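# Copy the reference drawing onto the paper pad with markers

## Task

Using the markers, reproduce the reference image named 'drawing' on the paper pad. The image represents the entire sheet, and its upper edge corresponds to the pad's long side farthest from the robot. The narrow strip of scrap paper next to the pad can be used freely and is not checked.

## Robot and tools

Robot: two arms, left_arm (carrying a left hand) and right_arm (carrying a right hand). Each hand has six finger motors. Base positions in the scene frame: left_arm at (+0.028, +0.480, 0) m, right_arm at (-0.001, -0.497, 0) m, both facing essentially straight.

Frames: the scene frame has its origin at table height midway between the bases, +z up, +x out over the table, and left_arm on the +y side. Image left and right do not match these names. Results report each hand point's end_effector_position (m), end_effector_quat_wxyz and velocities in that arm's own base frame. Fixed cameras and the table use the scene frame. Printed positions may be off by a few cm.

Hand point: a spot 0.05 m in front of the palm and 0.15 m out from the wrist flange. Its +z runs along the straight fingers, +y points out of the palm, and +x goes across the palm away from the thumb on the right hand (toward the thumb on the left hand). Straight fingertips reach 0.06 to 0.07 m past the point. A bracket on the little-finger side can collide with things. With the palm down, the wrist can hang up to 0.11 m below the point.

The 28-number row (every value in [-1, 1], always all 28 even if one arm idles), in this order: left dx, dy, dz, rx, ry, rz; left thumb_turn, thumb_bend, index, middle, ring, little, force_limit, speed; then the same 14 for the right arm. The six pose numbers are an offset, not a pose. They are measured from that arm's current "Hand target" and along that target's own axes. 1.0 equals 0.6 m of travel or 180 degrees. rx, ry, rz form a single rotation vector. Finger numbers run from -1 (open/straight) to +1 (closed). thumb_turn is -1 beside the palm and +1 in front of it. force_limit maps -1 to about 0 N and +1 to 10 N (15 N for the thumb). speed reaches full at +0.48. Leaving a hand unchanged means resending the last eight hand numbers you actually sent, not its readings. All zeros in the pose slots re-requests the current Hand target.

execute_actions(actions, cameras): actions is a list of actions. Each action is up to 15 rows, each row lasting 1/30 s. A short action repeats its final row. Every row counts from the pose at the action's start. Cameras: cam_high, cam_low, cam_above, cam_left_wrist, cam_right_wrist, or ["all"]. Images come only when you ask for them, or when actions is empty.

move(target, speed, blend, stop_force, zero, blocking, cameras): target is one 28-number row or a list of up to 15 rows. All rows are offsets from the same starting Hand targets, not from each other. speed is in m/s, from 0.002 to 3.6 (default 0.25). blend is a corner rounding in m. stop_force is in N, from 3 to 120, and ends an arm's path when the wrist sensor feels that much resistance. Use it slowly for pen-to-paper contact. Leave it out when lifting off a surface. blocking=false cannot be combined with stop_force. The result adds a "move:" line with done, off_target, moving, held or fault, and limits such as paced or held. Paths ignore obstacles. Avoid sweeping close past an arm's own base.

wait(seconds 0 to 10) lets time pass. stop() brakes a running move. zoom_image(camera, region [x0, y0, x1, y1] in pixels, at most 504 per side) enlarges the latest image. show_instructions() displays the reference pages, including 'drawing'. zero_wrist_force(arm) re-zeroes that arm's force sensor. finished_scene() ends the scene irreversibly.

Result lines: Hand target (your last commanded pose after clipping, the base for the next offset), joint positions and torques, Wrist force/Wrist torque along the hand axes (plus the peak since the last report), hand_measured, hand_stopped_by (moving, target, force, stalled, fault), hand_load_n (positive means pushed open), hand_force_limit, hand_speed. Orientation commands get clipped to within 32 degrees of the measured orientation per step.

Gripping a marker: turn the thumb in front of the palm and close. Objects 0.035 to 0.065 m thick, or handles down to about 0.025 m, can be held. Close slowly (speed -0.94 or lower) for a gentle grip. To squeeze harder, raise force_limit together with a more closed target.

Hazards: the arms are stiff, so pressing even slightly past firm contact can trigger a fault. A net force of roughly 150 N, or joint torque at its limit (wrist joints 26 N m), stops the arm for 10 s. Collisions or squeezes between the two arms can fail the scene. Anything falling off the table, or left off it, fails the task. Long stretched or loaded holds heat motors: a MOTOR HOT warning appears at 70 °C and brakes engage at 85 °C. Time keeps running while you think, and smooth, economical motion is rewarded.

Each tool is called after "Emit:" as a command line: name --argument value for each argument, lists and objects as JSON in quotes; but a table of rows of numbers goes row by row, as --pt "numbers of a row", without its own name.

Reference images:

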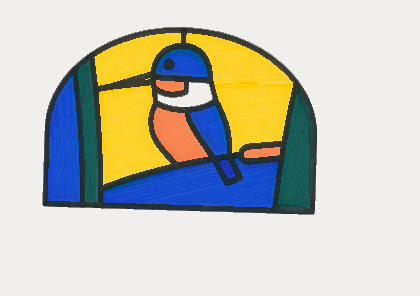

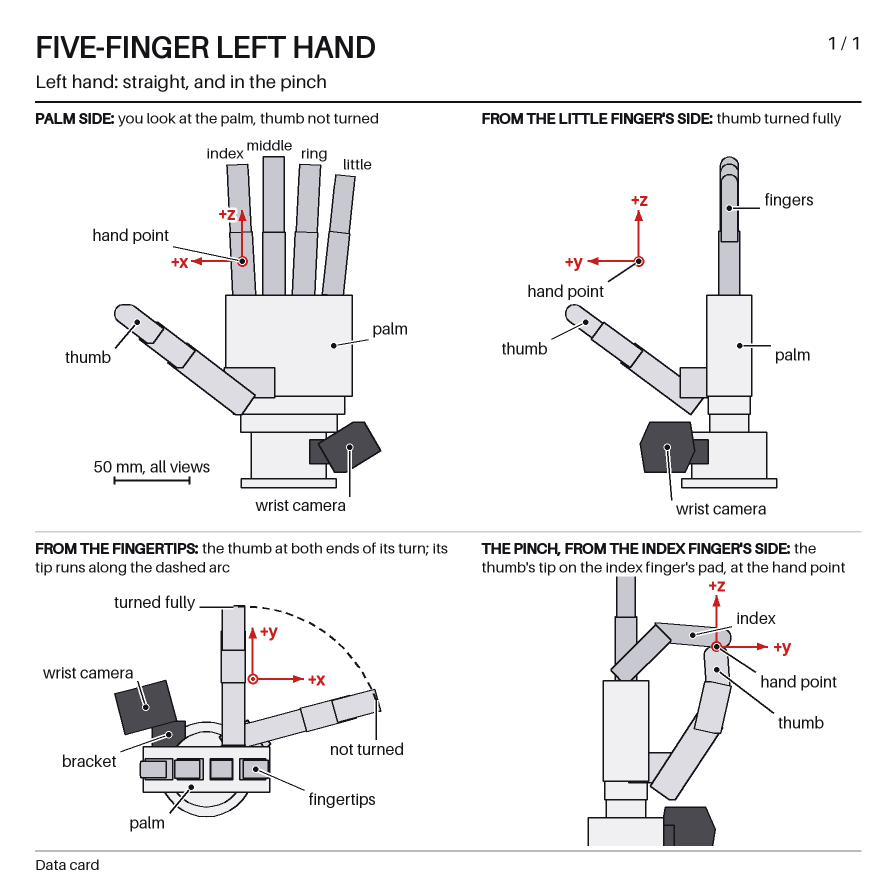

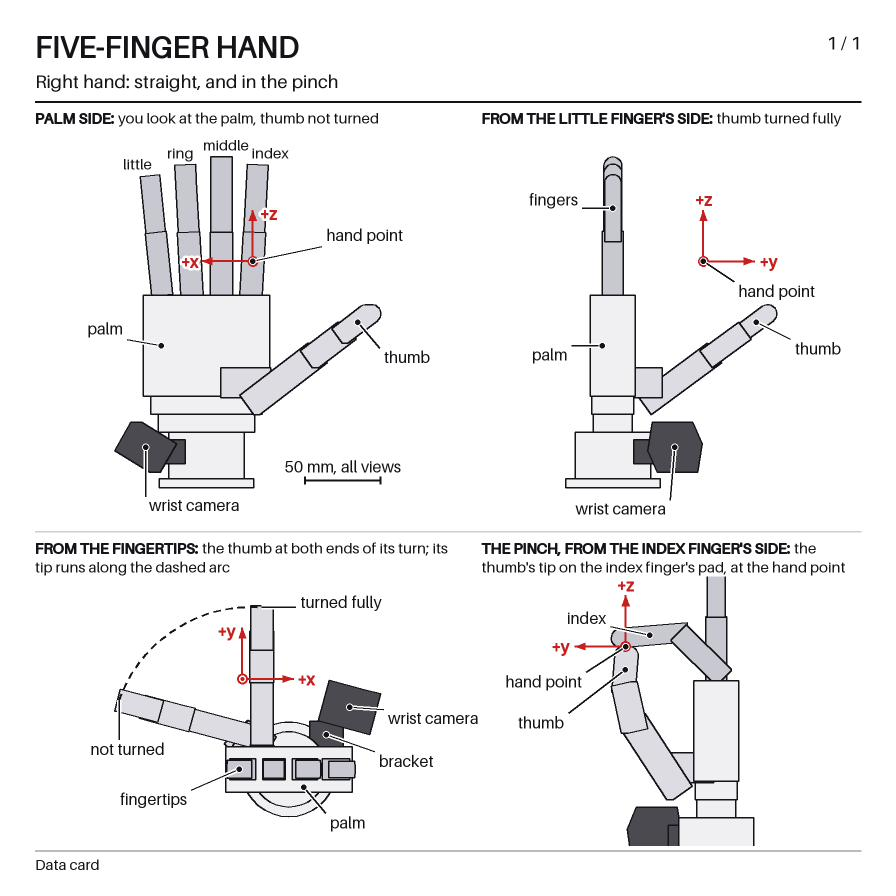

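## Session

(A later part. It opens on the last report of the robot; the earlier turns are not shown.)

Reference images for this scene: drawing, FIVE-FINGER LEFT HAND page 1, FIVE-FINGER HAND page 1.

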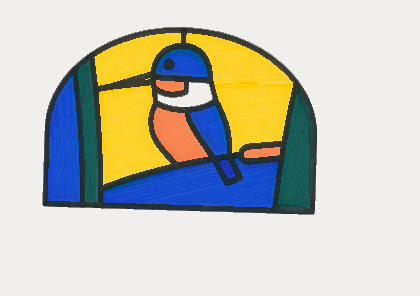

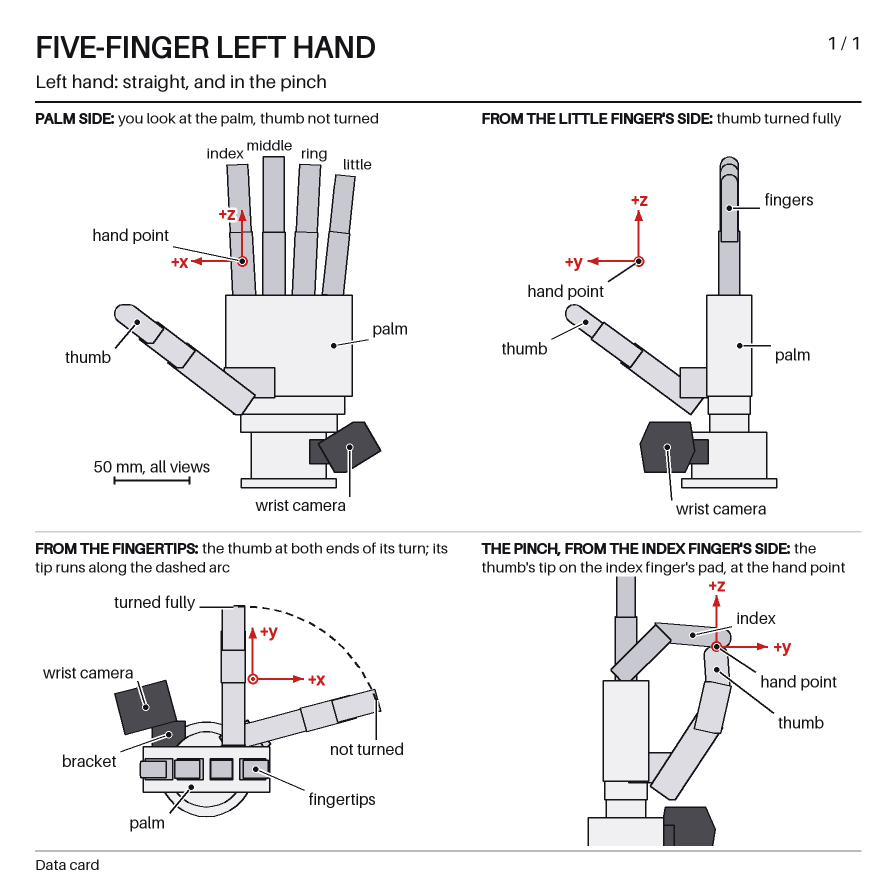

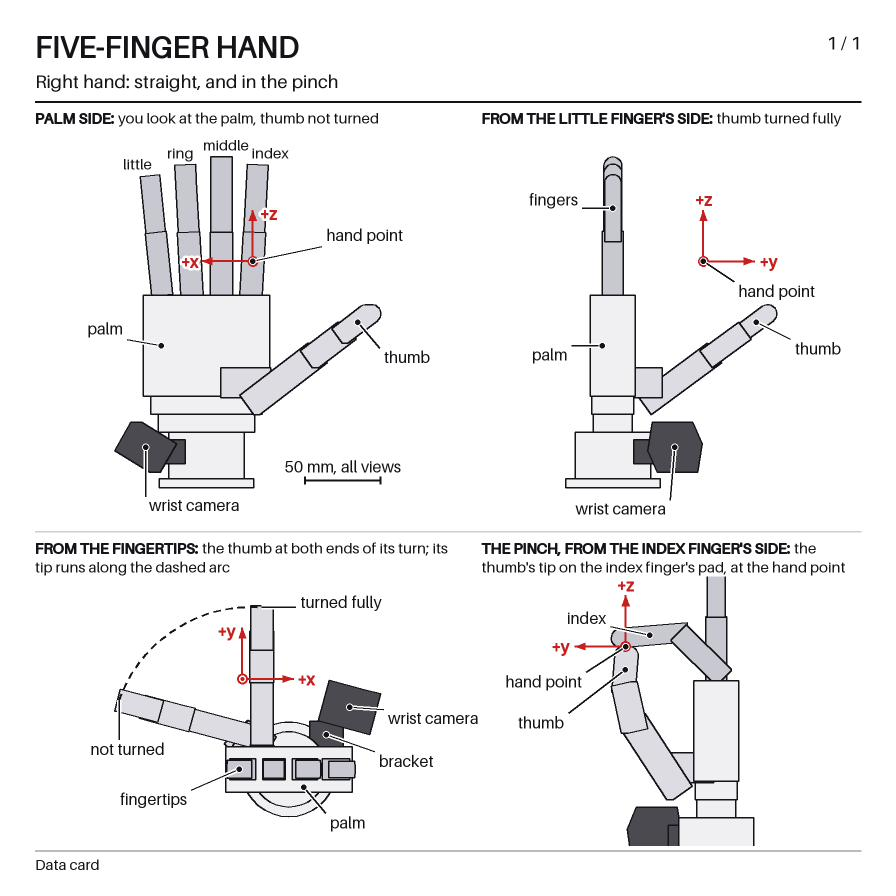

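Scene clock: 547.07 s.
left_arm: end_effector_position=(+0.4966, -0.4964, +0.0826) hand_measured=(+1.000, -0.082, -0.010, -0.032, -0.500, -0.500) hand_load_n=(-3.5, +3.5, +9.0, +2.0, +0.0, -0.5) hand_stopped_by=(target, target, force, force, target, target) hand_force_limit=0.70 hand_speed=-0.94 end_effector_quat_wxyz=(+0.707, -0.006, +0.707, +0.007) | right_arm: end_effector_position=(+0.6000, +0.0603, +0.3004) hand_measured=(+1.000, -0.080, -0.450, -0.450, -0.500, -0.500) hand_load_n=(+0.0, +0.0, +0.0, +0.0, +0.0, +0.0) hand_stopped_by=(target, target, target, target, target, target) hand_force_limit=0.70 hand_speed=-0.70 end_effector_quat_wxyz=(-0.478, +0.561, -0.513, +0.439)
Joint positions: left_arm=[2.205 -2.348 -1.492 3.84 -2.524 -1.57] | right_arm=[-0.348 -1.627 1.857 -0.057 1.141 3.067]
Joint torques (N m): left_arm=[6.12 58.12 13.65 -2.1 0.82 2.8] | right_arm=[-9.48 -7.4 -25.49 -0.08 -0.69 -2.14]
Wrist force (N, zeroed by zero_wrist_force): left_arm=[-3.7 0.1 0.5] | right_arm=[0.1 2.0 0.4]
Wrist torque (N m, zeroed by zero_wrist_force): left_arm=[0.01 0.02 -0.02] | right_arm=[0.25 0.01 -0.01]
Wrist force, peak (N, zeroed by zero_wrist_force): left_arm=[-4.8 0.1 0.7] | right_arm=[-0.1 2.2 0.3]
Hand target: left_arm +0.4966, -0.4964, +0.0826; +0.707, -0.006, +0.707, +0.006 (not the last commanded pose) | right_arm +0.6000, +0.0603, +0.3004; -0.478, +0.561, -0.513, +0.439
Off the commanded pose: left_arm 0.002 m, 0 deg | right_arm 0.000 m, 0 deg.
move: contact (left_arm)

Emit:
move --pt "-0.0004 0 0 0 0 0 1 -0.08 0.4 0.35 -0.5 -0.5 0.7 -0.94 0 0 0 0 0 0 1 -0.08 -0.45 -0.45 -0.5 -0.5 0.7 -0.7" --pt "-0.0004 0.0135 0.00183 0 0 0 1 -0.08 0.4 0.35 -0.5 -0.5 0.7 -0.94 0 0 0 0 0 0 1 -0.08 -0.45 -0.45 -0.5 -0.5 0.7 -0.7" --pt "-0.0004 -0.01583 0.00183 0 0 0 1 -0.08 0.4 0.35 -0.5 -0.5 0.7 -0.94 0 0 0 0 0 0 1 -0.08 -0.45 -0.45 -0.5 -0.5 0.7 -0.7" --pt "-0.0004 -0.01717 -0.0010 0 0 0 1 -0.08 0.4 0.35 -0.5 -0.5 0.7 -0.94 0 0 0 0 0 0 1 -0.08 -0.45 -0.45 -0.5 -0.5 0.7 -0.7" --pt "-0.0004 0.01283 -0.0010 0 0 0 1 -0.08 0.4 0.35 -0.5 -0.5 0.7 -0.94 0 0 0 0 0 0 1 -0.08 -0.45 -0.45 -0.5 -0.5 0.7 -0.7" --pt "-0.0004 0.0120 -0.00383 0 0 0 1 -0.08 0.4 0.35 -0.5 -0.5 0.7 -0.94 0 0 0 0 0 0 1 -0.08 -0.45 -0.45 -0.5 -0.5 0.7 -0.7" --pt "-0.0004 -0.0185 -0.00383 0 0 0 1 -0.08 0.4 0.35 -0.5 -0.5 0.7 -0.94 0 0 0 0 0 0 1 -0.08 -0.45 -0.45 -0.5 -0.5 0.7 -0.7" --speed 0.08

Emit:
move --pt "-0.008 0 0 0 0 0 1 -0.08 0.4 0.35 -0.5 -0.5 0.7 -0.94 0 0 0 0 0 0 1 -0.08 -0.45 -0.45 -0.5 -0.5 0.7 -0.7" --pt "-0.012 0.03 -0.15 0 0 0 1 -0.08 0.4 0.35 -0.5 -0.5 0.7 -0.94 0 0 0 0 0 0 1 -0.08 -0.45 -0.45 -0.5 -0.5 0.7 -0.7" --speed 0.2 --cameras '["cam_above", "cam_left_wrist"]'

Emit:
zoom_image --camera "cam_above" --region '[410, 235, 510, 335]'

Scene clock: 550.93 s.
left_arm: end_effector_position=(+0.4945, -0.5075, +0.0828) hand_measured=(+1.000, -0.080, -0.010, -0.032, -0.500, -0.500) hand_load_n=(-1.0, +1.5, +3.0, +1.0, +0.5, +0.0) hand_stopped_by=(target, target, force, force, target, target) hand_force_limit=0.70 hand_speed=-0.94 end_effector_quat_wxyz=(+0.707, -0.006, +0.707, +0.006) | right_arm: end_effector_position=(+0.6000, +0.0603, +0.3004) hand_measured=(+1.000, -0.080, -0.450, -0.450, -0.500, -0.500) hand_load_n=(+0.0, +0.0, +0.0, +0.0, +0.0, +0.0) hand_stopped_by=(target, target, target, target, target, target) hand_force_limit=0.70 hand_speed=-0.70 end_effector_quat_wxyz=(-0.478, +0.561, -0.513, +0.439)
Joint positions: left_arm=[2.192 -2.366 -1.457 3.823 -2.538 -1.57] | right_arm=[-0.348 -1.627 1.857 -0.057 1.141 3.067]
Joint torques (N m): left_arm=[-7.18 38.8 28.59 -1.79 -1.6 -2.82] | right_arm=[-9.12 -8.55 -25.9 -0.16 -0.64 -2.08]
Wrist force (N, zeroed by zero_wrist_force): left_arm=[-0.2 0.0 0.2] | right_arm=[0.0 1.9 0.1]
Wrist torque (N m, zeroed by zero_wrist_force): left_arm=[-0.03 0.01 -0.07] | right_arm=[0.25 0.03 -0.02]
Wrist force, peak (N, zeroed by zero_wrist_force): left_arm=[-3.9 0.1 0.6] | right_arm=[-0.2 2.3 0.3]
Hand target: left_arm +0.4945, -0.5075, +0.0828; +0.707, -0.006, +0.707, +0.006 | right_arm +0.6000, +0.0603, +0.3004; -0.478, +0.561, -0.513, +0.439
Off the commanded pose: left_arm 0.000 m, 0 deg | right_arm 0.000 m, 0 deg.
move: done

Scene clock: 552.50 s.
left_arm: end_effector_position=(+0.4043, -0.4911, +0.0900) hand_measured=(+1.000, -0.080, -0.010, -0.032, -0.500, -0.500) hand_load_n=(-0.5, +1.5, +3.5, +0.5, +0.0, +0.0) hand_stopped_by=(target, target, force, force, target, target) hand_force_limit=0.70 hand_speed=-0.94 end_effector_quat_wxyz=(+0.707, -0.006, +0.707, +0.007) | right_arm: end_effector_position=(+0.6000, +0.0603, +0.3004) hand_measured=(+1.000, -0.080, -0.450, -0.450, -0.500, -0.500) hand_load_n=(+0.0, +0.0, +0.0, +0.0, +0.0, -0.5) hand_stopped_by=(target, target, target, target, target, target) hand_force_limit=0.70 hand_speed=-0.70 end_effector_quat_wxyz=(-0.478, +0.561, -0.513, +0.439)
Joint positions: left_arm=[2.076 -2.271 -1.619 3.89 -2.653 -1.57] | right_arm=[-0.348 -1.627 1.857 -0.057 1.141 3.067]
Joint torques (N m): left_arm=[-5.36 56.13 2.16 3.01 -1.67 3.19] | right_arm=[-9.13 -8.67 -25.35 -0.16 -0.64 -2.02]
Wrist force (N, zeroed by zero_wrist_force): left_arm=[-0.4 0.2 -0.3] | right_arm=[0.0 1.8 0.4]
Wrist torque (N m, zeroed by zero_wrist_force): left_arm=[0.06 0.08 -0.15] | right_arm=[0.23 0.00 -0.01]
Wrist force, peak (N, zeroed by zero_wrist_force): left_arm=[-0.3 0.8 -1.1] | right_arm=[-0.2 2.2 0.3]
Hand target: left_arm +0.4042, -0.4911, +0.0900; +0.707, -0.006, +0.707, +0.006 | right_arm +0.6000, +0.0603, +0.3004; -0.478, +0.561, -0.513, +0.439
Off the commanded pose: left_arm 0.000 m, 0 deg | right_arm 0.000 m, 0 deg.
move: done
Images, in order (width x height): cam_above 896x504, cam_left_wrist 672x504.

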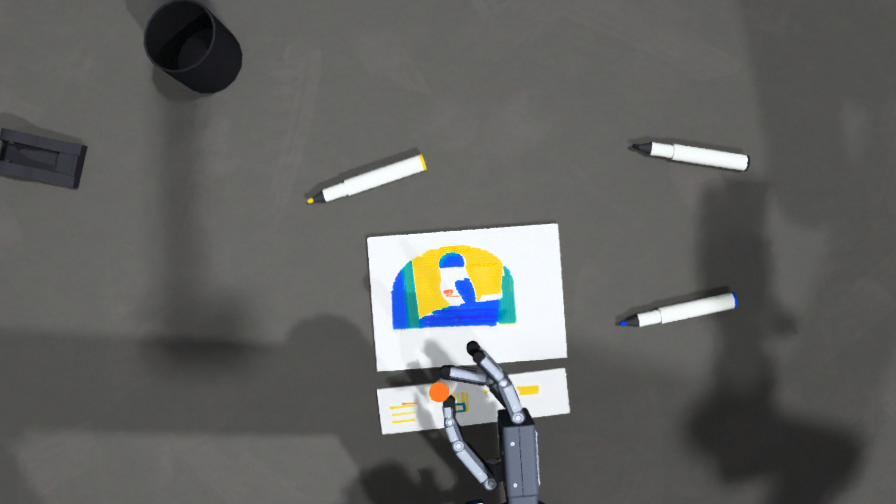

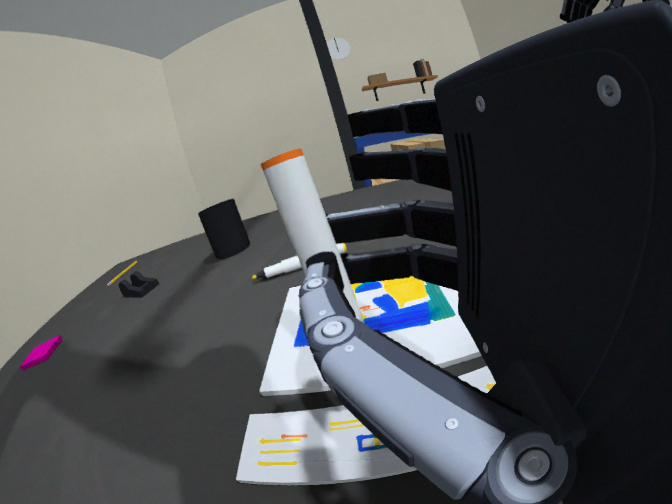

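Scaled by 5.040 from the camera's 896x504 image, which has a finer 1280x720 frame.

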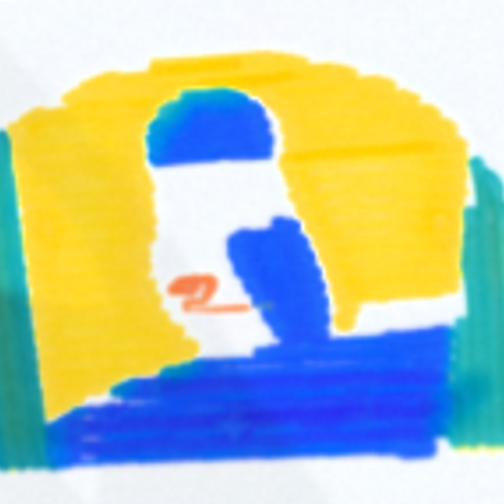

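Emit:
execute_actions --actions '[]' --cameras '["cam_low", "cam_left_wrist"]'

Emit:
zoom_image --camera "cam_low" --region '[540, 160, 680, 300]'

Scene clock: 553.20 s.
left_arm: end_effector_position=(+0.4042, -0.4911, +0.0900) hand_measured=(+1.000, -0.080, -0.010, -0.032, -0.500, -0.500) hand_load_n=(-0.5, +1.5, +3.0, +1.0, +0.0, +0.0) hand_stopped_by=(target, target, force, force, target, target) hand_force_limit=0.70 hand_speed=-0.94 end_effector_quat_wxyz=(+0.707, -0.006, +0.707, +0.006) | right_arm: end_effector_position=(+0.6000, +0.0603, +0.3004) hand_measured=(+1.000, -0.080, -0.450, -0.450, -0.500, -0.500) hand_load_n=(+0.0, +0.0, +0.0, +0.0, +0.0, +0.0) hand_stopped_by=(target, target, target, target, target, target) hand_force_limit=0.70 hand_speed=-0.70 end_effector_quat_wxyz=(-0.478, +0.561, -0.513, +0.439)
Joint positions: left_arm=[2.076 -2.271 -1.619 3.89 -2.654 -1.57] | right_arm=[-0.348 -1.627 1.857 -0.057 1.141 3.067]
Joint velocities: within noise
Joint torques (N m): left_arm=[-7.27 56.3 1.66 3.39 -1.25 3.19] | right_arm=[-9.09 -8.71 -24.74 -0.1 -0.61 -2.11]
Wrist force (N, zeroed by zero_wrist_force): left_arm=[-0.3 0.4 -0.1] | right_arm=[0.0 1.9 0.3]
Wrist torque (N m, zeroed by zero_wrist_force): left_arm=[0.08 0.06 -0.14] | right_arm=[0.25 0.02 -0.01]
Wrist force, peak (N, zeroed by zero_wrist_force): left_arm=[-0.7 0.3 0.0] | right_arm=[-0.3 2.1 0.3]
Hand target: left_arm +0.4042, -0.4911, +0.0900; +0.707, -0.006, +0.707, +0.006 | right_arm +0.6000, +0.0603, +0.3004; -0.478, +0.561, -0.513, +0.439
Off the commanded pose: left_arm 0.000 m, 0 deg | right_arm 0.000 m, 0 deg.
Images, in order (width x height): cam_low 896x504, cam_left_wrist 672x504.

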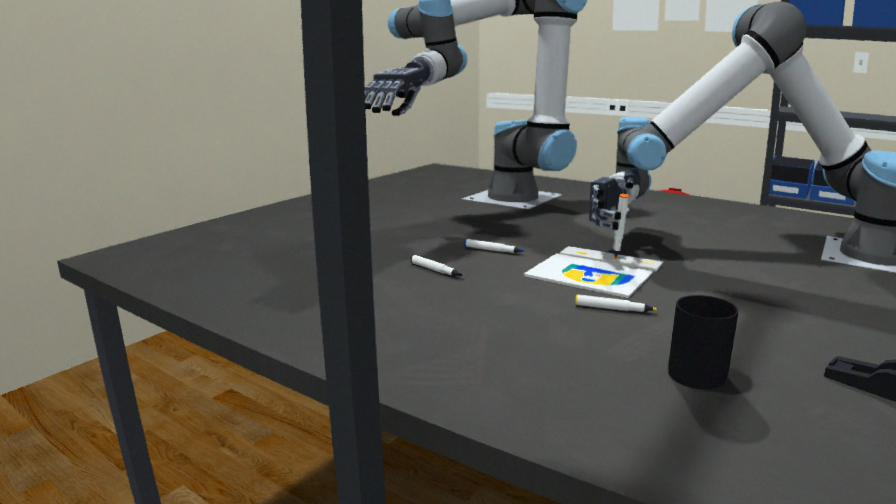

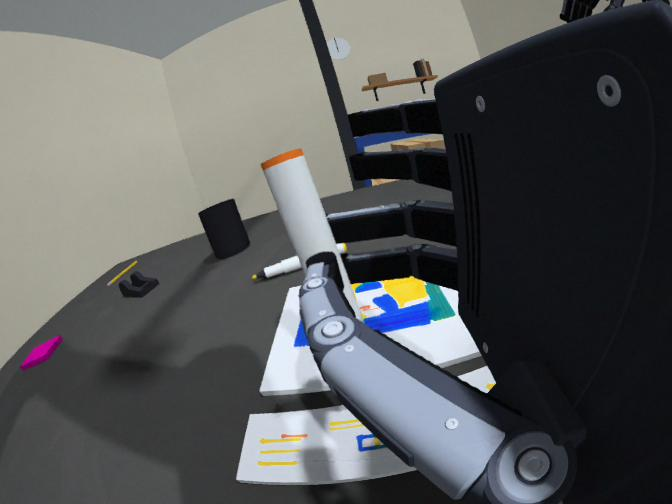

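Scaled by 3.600 from the camera's 896x504 image, which has a finer 1280x720 frame.

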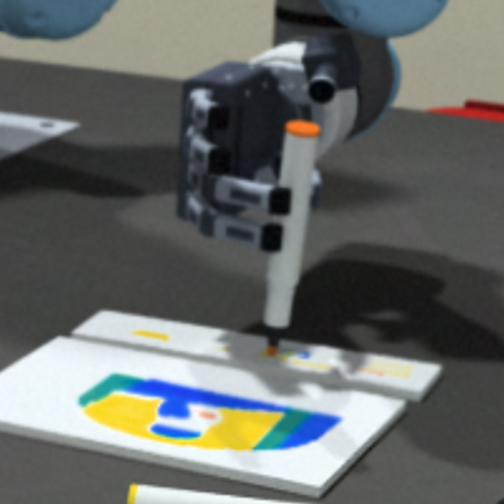

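Emit:
move --pt "-0.1333 0.0825 0.0515 0 0 0 1 -0.08 0.4 0.35 -0.5 -0.5 0.7 -0.94 0 0 0 0 0 0 1 -0.08 -0.45 -0.45 -0.5 -0.5 0.7 -0.7" --pt "-0.13333 0.28175 0.19795 -0.03926 0.03927 -0.49885 1 -0.08 0.4 0.35 -0.5 -0.5 0.7 -0.94 0 0 0 0 0 0 1 -0.08 -0.45 -0.45 -0.5 -0.5 0.7 -0.7" --speed 0.25 --cameras '["all"]'

Scene clock: 564.90 s.
left_arm: end_effector_position=(+0.5200, -0.3201, +0.1702) hand_measured=(+1.000, -0.080, -0.010, -0.032, -0.500, -0.500) hand_load_n=(-0.5, +1.5, +3.0, +0.5, +0.0, +0.0) hand_stopped_by=(target, target, force, force, target, target) hand_force_limit=0.70 hand_speed=-0.94 end_effector_quat_wxyz=(-0.464, +0.542, -0.533, +0.455) | right_arm: end_effector_position=(+0.6000, +0.0603, +0.3004) hand_measured=(+1.000, -0.080, -0.450, -0.450, -0.500, -0.500) hand_load_n=(+0.0, +0.0, +0.0, +0.0, +0.0, +0.0) hand_stopped_by=(target, target, target, target, target, target) hand_force_limit=0.70 hand_speed=-0.70 end_effector_quat_wxyz=(-0.478, +0.561, -0.513, +0.439)
Joint positions: left_arm=[2.67 -1.745 -1.975 3.542 -2.054 -3.223] | right_arm=[-0.348 -1.627 1.857 -0.057 1.141 3.067]
Joint torques (N m): left_arm=[7.04 37.37 3.43 3.52 0.84 -2.7] | right_arm=[-8.42 -8.62 -25.24 -0.32 -0.46 -2.11]
Wrist force (N, zeroed by zero_wrist_force): left_arm=[0.5 1.5 -0.5] | right_arm=[0.0 1.9 0.5]
Wrist torque (N m, zeroed by zero_wrist_force): left_arm=[0.10 -0.24 -0.28] | right_arm=[0.24 0.02 -0.02]
Wrist force, peak (N, zeroed by zero_wrist_force): left_arm=[-1.8 1.1 0.7] | right_arm=[-0.4 2.3 0.5]
Hand target: left_arm +0.5200, -0.3201, +0.1702; -0.463, +0.542, -0.533, +0.455 | right_arm +0.6000, +0.0603, +0.3004; -0.478, +0.561, -0.513, +0.439
Off the commanded pose: left_arm 0.000 m, 0 deg | right_arm 0.000 m, 0 deg.
move: done

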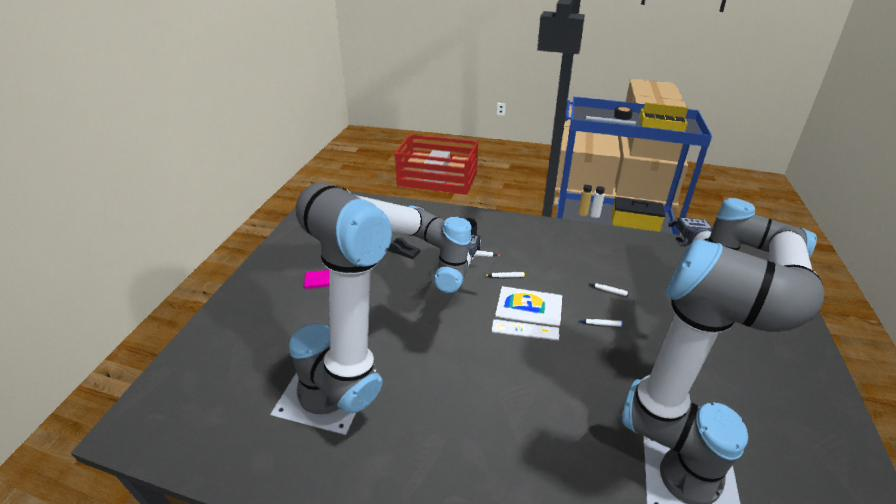

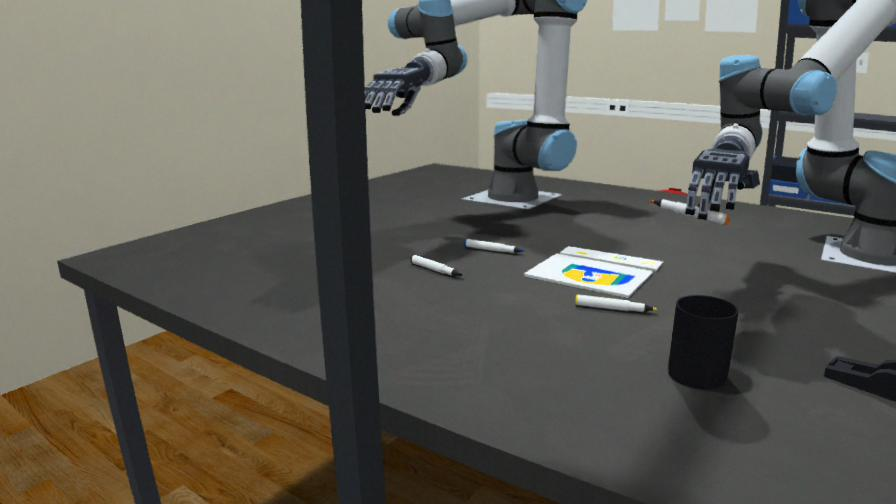

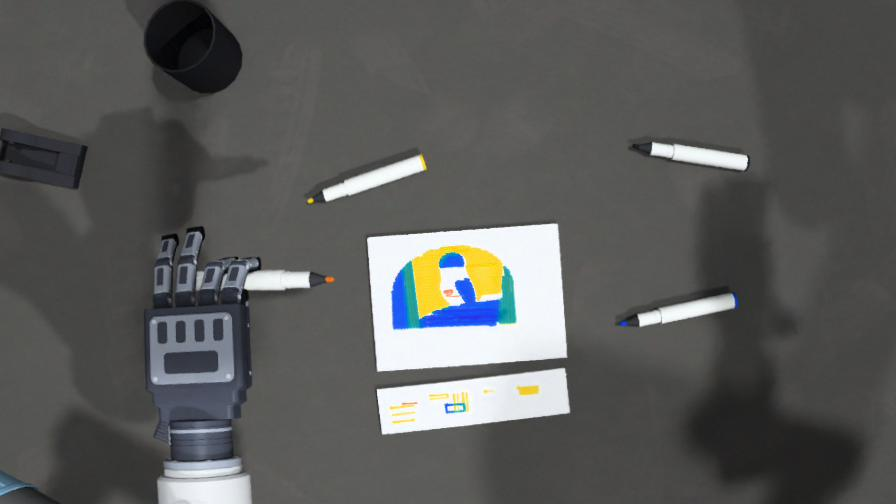

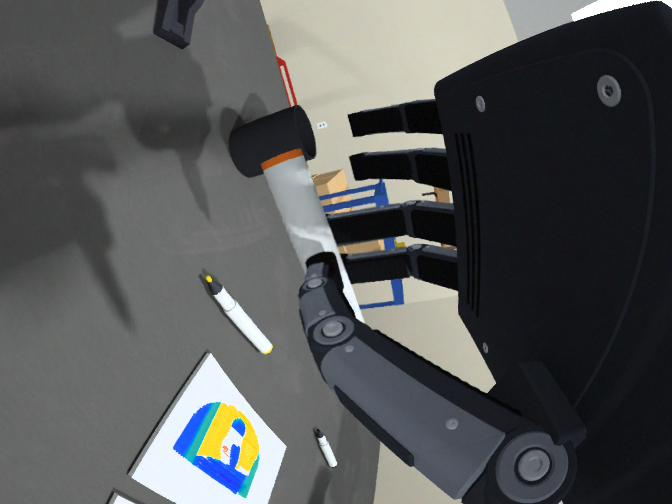

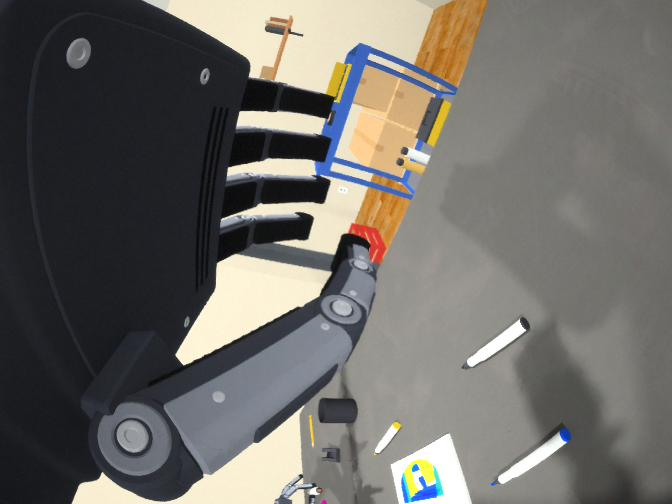

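Emit:
move --target '[0, 0.2305, 0.0365, 0, 0, 0, 1, -0.08, 0.4, 0.35, -0.5, -0.5, 0.7, -0.94, 0, 0, 0, 0, 0, 0, 1, -0.08, -0.45, -0.45, -0.5, -0.5, 0.7, -0.7]' --speed 0.12

Emit:
zero_wrist_force --arm "left_arm"

Emit:
move --target '[0, 0.0362, 0.0057, 0, 0, 0, 1, -0.08, 0.4, 0.35, -0.5, -0.5, 0.7, -0.94, 0, 0, 0, 0, 0, 0, 1, -0.08, -0.45, -0.45, -0.5, -0.5, 0.7, -0.7]' --speed 0.006 --stop_force 3 --cameras '["cam_low", "cam_above", "cam_left_wrist"]'

Emit:
zoom_image --camera "cam_above" --region '[130, 200, 380, 350]'

Emit:
zoom_image --camera "cam_low" --region '[620, 150, 780, 280]'

Scene clock: 567.03 s.
left_arm: end_effector_position=(+0.5201, -0.3199, +0.0302) hand_measured=(+1.000, -0.080, -0.010, -0.032, -0.500, -0.500) hand_load_n=(-0.5, +1.5, +3.0, +0.5, +0.0, +0.0) hand_stopped_by=(target, target, force, force, target, target) hand_force_limit=0.70 hand_speed=-0.94 end_effector_quat_wxyz=(-0.463, +0.542, -0.533, +0.455) | right_arm: end_effector_position=(+0.6000, +0.0603, +0.3004) hand_measured=(+1.000, -0.080, -0.450, -0.450, -0.500, -0.500) hand_load_n=(+0.0, +0.0, +0.0, +0.0, +0.0, +0.0) hand_stopped_by=(target, target, target, target, target, target) hand_force_limit=0.70 hand_speed=-0.70 end_effector_quat_wxyz=(-0.478, +0.561, -0.513, +0.439)
Joint positions: left_arm=[2.67 -2.002 -2.102 3.926 -2.053 -3.224] | right_arm=[-0.348 -1.627 1.857 -0.057 1.141 3.067]
Joint torques (N m): left_arm=[1.06 21.45 0.54 3.49 0.55 3.19] | right_arm=[-8.28 -8.5 -25.28 -0.3 -0.48 -1.99]
Wrist force (N, zeroed by zero_wrist_force): left_arm=[0.2 1.3 -0.6] | right_arm=[0.1 1.8 0.2]
Wrist torque (N m, zeroed by zero_wrist_force): left_arm=[0.10 -0.18 -0.35] | right_arm=[0.23 0.00 -0.02]
Wrist force, peak (N, zeroed by zero_wrist_force): left_arm=[-0.1 2.2 -0.5] | right_arm=[0.0 2.2 0.3]
Hand target: left_arm +0.5200, -0.3199, +0.0302; -0.463, +0.542, -0.533, +0.455 | right_arm +0.6000, +0.0603, +0.3004; -0.478, +0.561, -0.513, +0.439
Off the commanded pose: left_arm 0.000 m, 0 deg | right_arm 0.000 m, 0 deg.
move: done

Wrist force sensor zeroed.

Scene clock: 570.63 s.
left_arm: end_effector_position=(+0.5200, -0.3199, +0.0154) hand_measured=(+1.000, -0.080, -0.010, -0.032, -0.500, -0.500) hand_load_n=(+0.0, +0.0, +3.5, +2.5, -0.5, +0.0) hand_stopped_by=(target, target, force, force, target, target) hand_force_limit=0.70 hand_speed=-0.94 end_effector_quat_wxyz=(-0.463, +0.542, -0.533, +0.455) | right_arm: end_effector_position=(+0.6000, +0.0603, +0.3004) hand_measured=(+1.000, -0.080, -0.450, -0.450, -0.500, -0.500) hand_load_n=(+0.0, +0.5, +0.0, +0.0, +0.0, +0.0) hand_stopped_by=(target, target, target, target, target, target) hand_force_limit=0.70 hand_speed=-0.70 end_effector_quat_wxyz=(-0.478, +0.561, -0.513, +0.439)
Joint positions: left_arm=[2.67 -2.035 -2.108 3.965 -2.053 -3.224] | right_arm=[-0.348 -1.627 1.857 -0.057 1.141 3.067]
Joint torques (N m): left_arm=[-3 42.31 15.02 -2.25 0.15 3.29] | right_arm=[-8.46 -8.47 -25.67 -0.38 -0.16 -2.12]
Wrist force (N, zeroed by zero_wrist_force): left_arm=[0.1 -3.0 0.3] | right_arm=[-0.1 2.1 0.3]
Wrist torque (N m, zeroed by zero_wrist_force): left_arm=[0.00 0.00 0.01] | right_arm=[0.28 0.03 -0.01]
Wrist force, peak (N, zeroed by zero_wrist_force): left_arm=[-0.7 -5.3 0.3] | right_arm=[0.0 2.2 0.5]
Hand target: left_arm +0.5200, -0.3199, +0.0154; -0.463, +0.542, -0.533, +0.455 (not the last commanded pose) | right_arm +0.6000, +0.0603, +0.3004; -0.478, +0.561, -0.513, +0.439
Off the commanded pose: left_arm 0.007 m, 0 deg | right_arm 0.000 m, 0 deg.
move: contact (left_arm)
Images, in order (width x height): cam_low 896x504, cam_above 896x504, cam_left_wrist 672x504.

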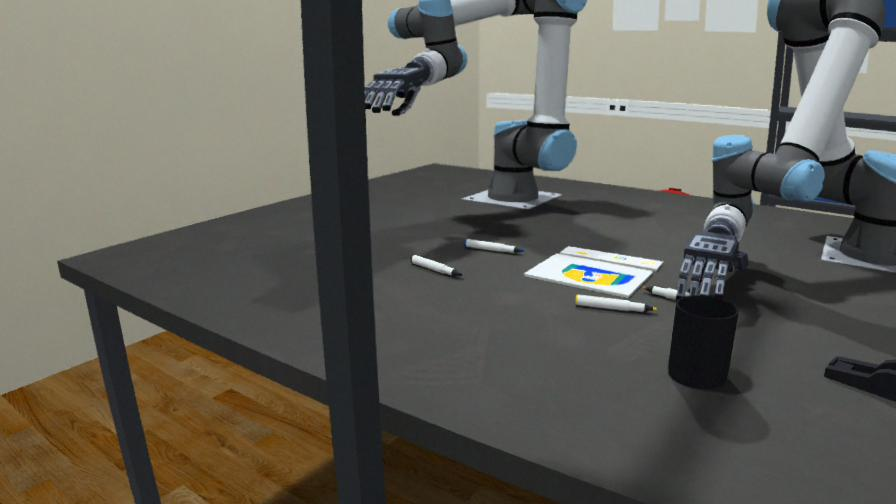

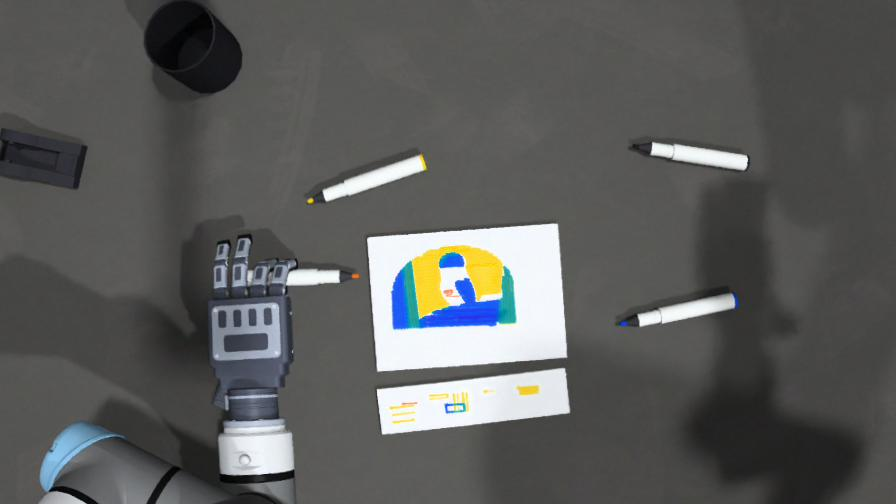

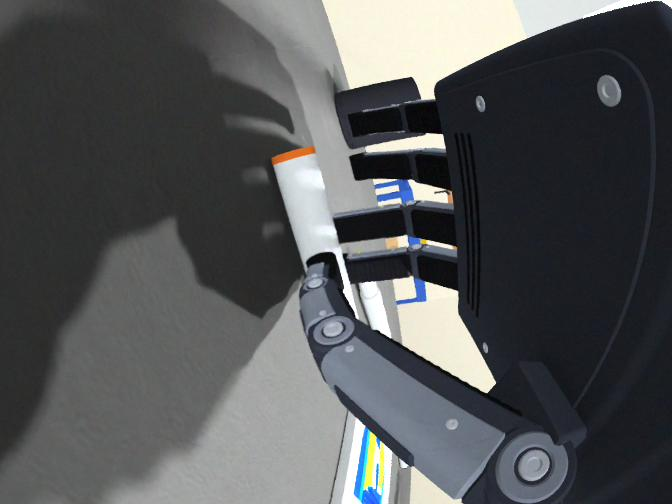

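Scaled by 2.016 from the camera's 896x504 image, which has a finer 1280x720 frame.

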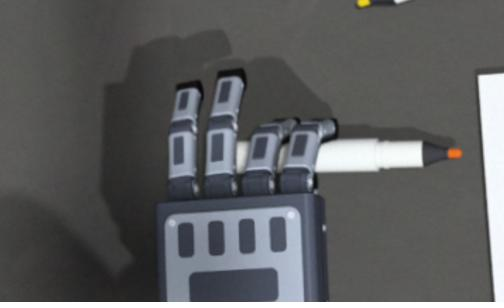

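Scaled by 3.150 from the camera's 896x504 image, which has a finer 1280x720 frame.

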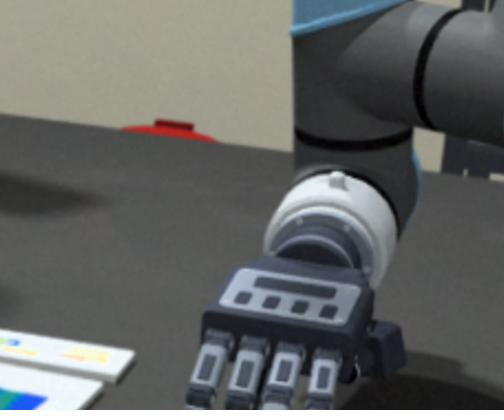

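Emit:
execute_actions --actions '[[[0,0,0,0,0,0,1,-0.08,-0.45,-0.45,-0.5,-0.5,0.7,-0.7,0,0,0,0,0,0,1,-0.08,-0.45,-0.45,-0.5,-0.5,0.7,-0.7]],[[0,0,0,0,0,0,1,-0.08,-0.45,-0.45,-0.5,-0.5,0.7,-0.7,0,0,0,0,0,0,1,-0.08,-0.45,-0.45,-0.5,-0.5,0.7,-0.7]],[[0,0,0,0,0,0,1,-0.08,-0.45,-0.45,-0.5,-0.5,0.7,-0.7,0,0,0,0,0,0,1,-0.08,-0.45,-0.45,-0.5,-0.5,0.7,-0.7]]]' --cameras '["cam_above", "cam_left_wrist"]'

Emit:
zoom_image --camera "cam_above" --region '[180, 220, 380, 340]'

Scene clock: 572.67 s.
left_arm: end_effector_position=(+0.5200, -0.3199, +0.0154) hand_measured=(+1.000, -0.080, -0.450, -0.450, -0.500, -0.500) hand_load_n=(+0.0, +0.0, +0.0, +0.0, +0.0, +0.0) hand_stopped_by=(target, target, target, target, target, target) hand_force_limit=0.70 hand_speed=-0.70 end_effector_quat_wxyz=(-0.463, +0.542, -0.533, +0.455) | right_arm: end_effector_position=(+0.6000, +0.0603, +0.3004) hand_measured=(+1.000, -0.080, -0.450, -0.450, -0.500, -0.500) hand_load_n=(+0.0, +0.0, +0.0, +0.0, +0.0, +0.0) hand_stopped_by=(target, target, target, target, target, target) hand_force_limit=0.70 hand_speed=-0.70 end_effector_quat_wxyz=(-0.478, +0.561, -0.513, +0.439)
Joint positions: left_arm=[2.67 -2.035 -2.107 3.965 -2.053 -3.224] | right_arm=[-0.348 -1.627 1.857 -0.057 1.141 3.067]
Joint torques (N m): left_arm=[-1.72 42.71 17.81 2.59 0.12 2.96] | right_arm=[-7.61 -8.05 -24.91 -0.33 -0.28 -2.02]
Wrist force (N, zeroed by zero_wrist_force): left_arm=[0.0 0.2 0.2] | right_arm=[-0.2 2.0 0.3]
Wrist torque (N m, zeroed by zero_wrist_force): left_arm=[0.03 0.02 -0.05] | right_arm=[0.25 0.04 -0.03]
Wrist force, peak (N, zeroed by zero_wrist_force): left_arm=[0.2 -3.1 0.3] | right_arm=[-0.3 2.2 0.5]
Hand target: left_arm +0.5200, -0.3199, +0.0154; -0.463, +0.542, -0.533, +0.455 | right_arm +0.6000, +0.0603, +0.3004; -0.478, +0.561, -0.513, +0.439
Off the commanded pose: left_arm 0.000 m, 0 deg | right_arm 0.000 m, 0 deg.
Images, in order (width x height): cam_above 896x504, cam_left_wrist 672x504.

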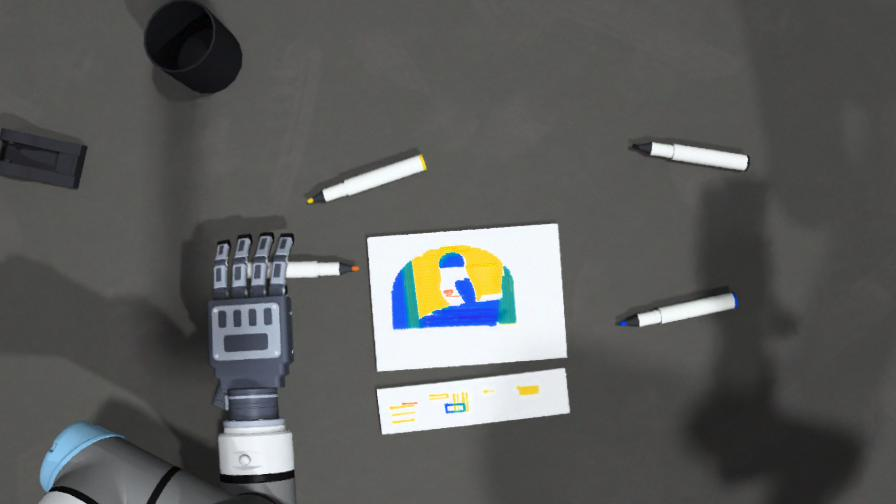

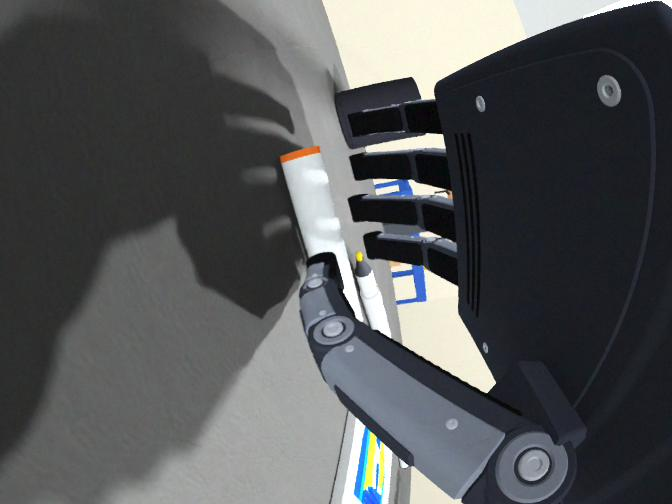

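Scaled by 2.520 from the camera's 896x504 image, which has a finer 1280x720 frame.

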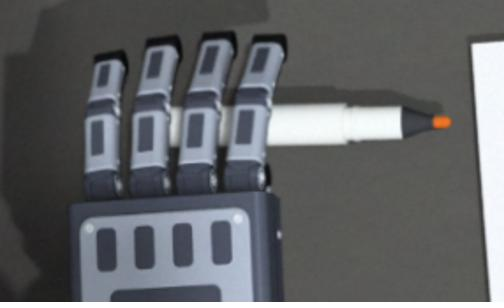

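Emit:
move --target '[0.0333, 0.0032, 0.0067, 0, 0, 0, 1, -0.08, -0.45, -0.45, -0.5, -0.5, 0.7, -0.7, 0, 0, 0, 0, 0, 0, 1, -0.08, -0.45, -0.45, -0.5, -0.5, 0.7, -0.7]' --speed 0.03 --stop_force 3 --cameras '["cam_above", "cam_left_wrist"]'

Emit:
zoom_image --camera "cam_above" --region '[180, 220, 380, 340]'

Scene clock: 574.77 s.
left_arm: end_effector_position=(+0.5240, -0.3399, +0.0128) hand_measured=(+1.000, -0.080, -0.450, -0.450, -0.500, -0.500) hand_load_n=(+0.0, +0.0, +0.0, +0.0, +0.0, +0.0) hand_stopped_by=(target, target, target, target, target, target) hand_force_limit=0.70 hand_speed=-0.70 end_effector_quat_wxyz=(-0.463, +0.542, -0.533, +0.455) | right_arm: end_effector_position=(+0.6000, +0.0603, +0.3004) hand_measured=(+1.000, -0.080, -0.450, -0.450, -0.500, -0.500) hand_load_n=(+0.0, +0.0, +0.0, +0.0, +0.0, +0.0) hand_stopped_by=(target, target, target, target, target, target) hand_force_limit=0.70 hand_speed=-0.70 end_effector_quat_wxyz=(-0.478, +0.561, -0.513, +0.439)
Joint positions: left_arm=[2.63 -2.069 -2.056 3.943 -2.093 -3.232] | right_arm=[-0.348 -1.627 1.857 -0.057 1.141 3.067]
Joint torques (N m): left_arm=[-5.59 22.53 24.66 -1.75 -1.79 -2.67] | right_arm=[-7.66 -8.45 -25.37 -0.36 -0.31 -2.08]
Wrist force (N, zeroed by zero_wrist_force): left_arm=[0.1 -0.1 0.0] | right_arm=[0.0 2.1 0.2]
Wrist torque (N m, zeroed by zero_wrist_force): left_arm=[0.01 0.01 0.05] | right_arm=[0.28 0.01 0.00]
Wrist force, peak (N, zeroed by zero_wrist_force): left_arm=[0.6 0.0 0.4] | right_arm=[-0.2 2.2 0.2]
Hand target: left_arm +0.5240, -0.3399, +0.0128; -0.463, +0.542, -0.533, +0.455 | right_arm +0.6000, +0.0603, +0.3004; -0.478, +0.561, -0.513, +0.439
Off the commanded pose: left_arm 0.000 m, 0 deg | right_arm 0.000 m, 0 deg.
move: done
Images, in order (width x height): cam_above 896x504, cam_left_wrist 672x504.

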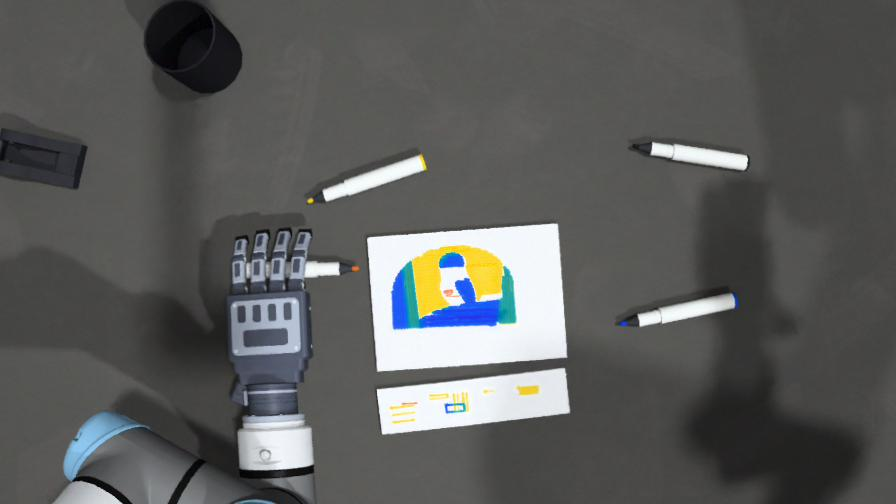

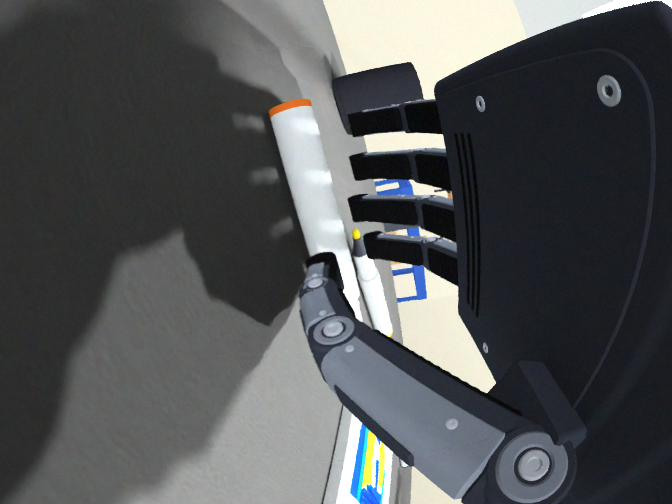

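Scaled by 2.520 from the camera's 896x504 image, which has a finer 1280x720 frame.

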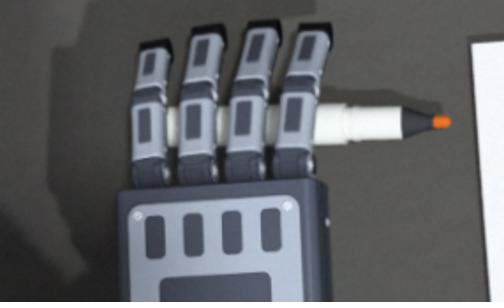

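Emit:
execute_actions --actions '[[[0,0,0,0,0,0,1,-0.08,0.3,0.3,-0.5,-0.5,-0.3,-0.92,0,0,0,0,0,0,1,-0.08,-0.45,-0.45,-0.5,-0.5,0.7,-0.7]],[[0,0,0,0,0,0,1,-0.08,0.3,0.3,-0.5,-0.5,-0.3,-0.92,0,0,0,0,0,0,1,-0.08,-0.45,-0.45,-0.5,-0.5,0.7,-0.7]],[[0,0,0,0,0,0,1,-0.08,0.3,0.3,-0.5,-0.5,-0.3,-0.92,0,0,0,0,0,0,1,-0.08,-0.45,-0.45,-0.5,-0.5,0.7,-0.7]],[[0,0,0,0,0,0,1,-0.08,0.3,0.3,-0.5,-0.5,-0.3,-0.92,0,0,0,0,0,0,1,-0.08,-0.45,-0.45,-0.5,-0.5,0.7,-0.7]]]' --cameras '["cam_above", "cam_left_wrist"]'

Emit:
zoom_image --camera "cam_above" --region '[180, 220, 380, 340]'

Scene clock: 577.23 s.
left_arm: end_effector_position=(+0.5241, -0.3399, +0.0128) hand_measured=(+1.000, -0.080, -0.018, -0.062, -0.500, -0.500) hand_load_n=(-0.5, +0.5, +6.5, +3.0, +0.0, +0.0) hand_stopped_by=(target, target, force, force, target, target) hand_force_limit=-0.30 hand_speed=-0.92 end_effector_quat_wxyz=(-0.463, +0.542, -0.533, +0.455) | right_arm: end_effector_position=(+0.6000, +0.0603, +0.3004) hand_measured=(+1.000, -0.080, -0.450, -0.450, -0.500, -0.500) hand_load_n=(+0.0, +0.0, +0.0, -0.5, +0.0, +0.0) hand_stopped_by=(target, target, target, target, target, target) hand_force_limit=0.70 hand_speed=-0.70 end_effector_quat_wxyz=(-0.478, +0.561, -0.513, +0.439)
Joint positions: left_arm=[2.63 -2.069 -2.056 3.943 -2.093 -3.232] | right_arm=[-0.348 -1.627 1.857 -0.057 1.141 3.067]
Joint torques (N m): left_arm=[-7.17 20.98 20.14 -1.26 -1.61 -2.85] | right_arm=[-7.53 -8.24 -25.03 -0.43 -0.2 -2.13]
Wrist force (N, zeroed by zero_wrist_force): left_arm=[-0.2 -4.0 1.0] | right_arm=[-0.1 2.0 0.3]
Wrist torque (N m, zeroed by zero_wrist_force): left_arm=[0.07 0.04 0.09] | right_arm=[0.26 0.03 -0.02]
Wrist force, peak (N, zeroed by zero_wrist_force): left_arm=[-0.2 -4.2 1.0] | right_arm=[-0.1 2.2 0.4]
Hand target: left_arm +0.5240, -0.3399, +0.0128; -0.463, +0.542, -0.533, +0.455 | right_arm +0.6000, +0.0603, +0.3004; -0.478, +0.561, -0.513, +0.439
Off the commanded pose: left_arm 0.000 m, 0 deg | right_arm 0.000 m, 0 deg.
Images, in order (width x height): cam_above 896x504, cam_left_wrist 672x504.

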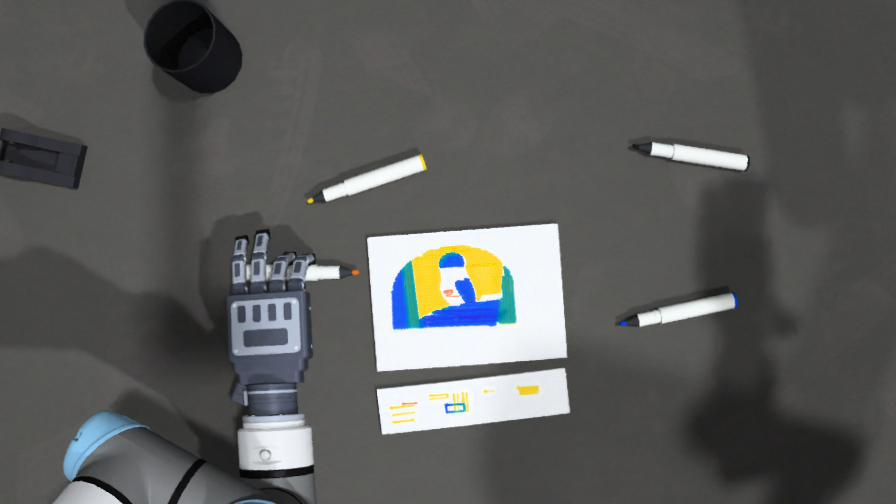

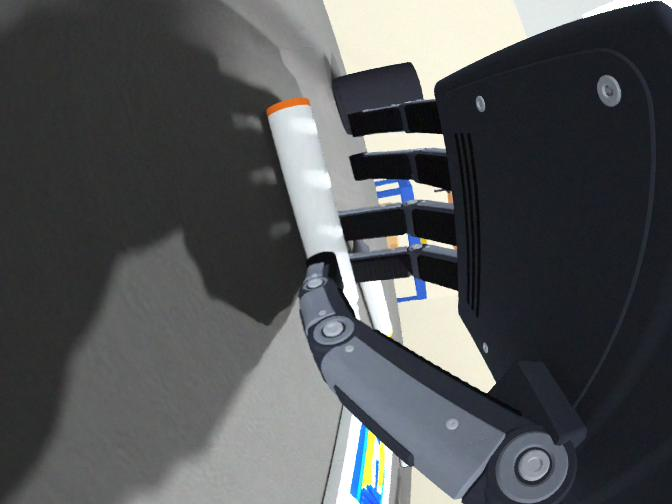

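Scaled by 2.520 from the camera's 896x504 image, which has a finer 1280x720 frame.

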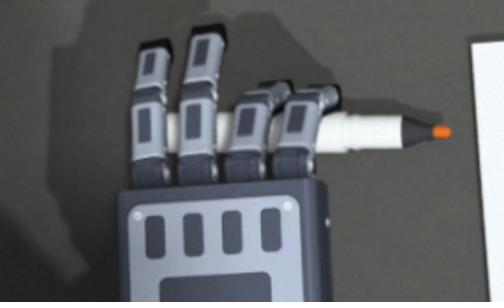

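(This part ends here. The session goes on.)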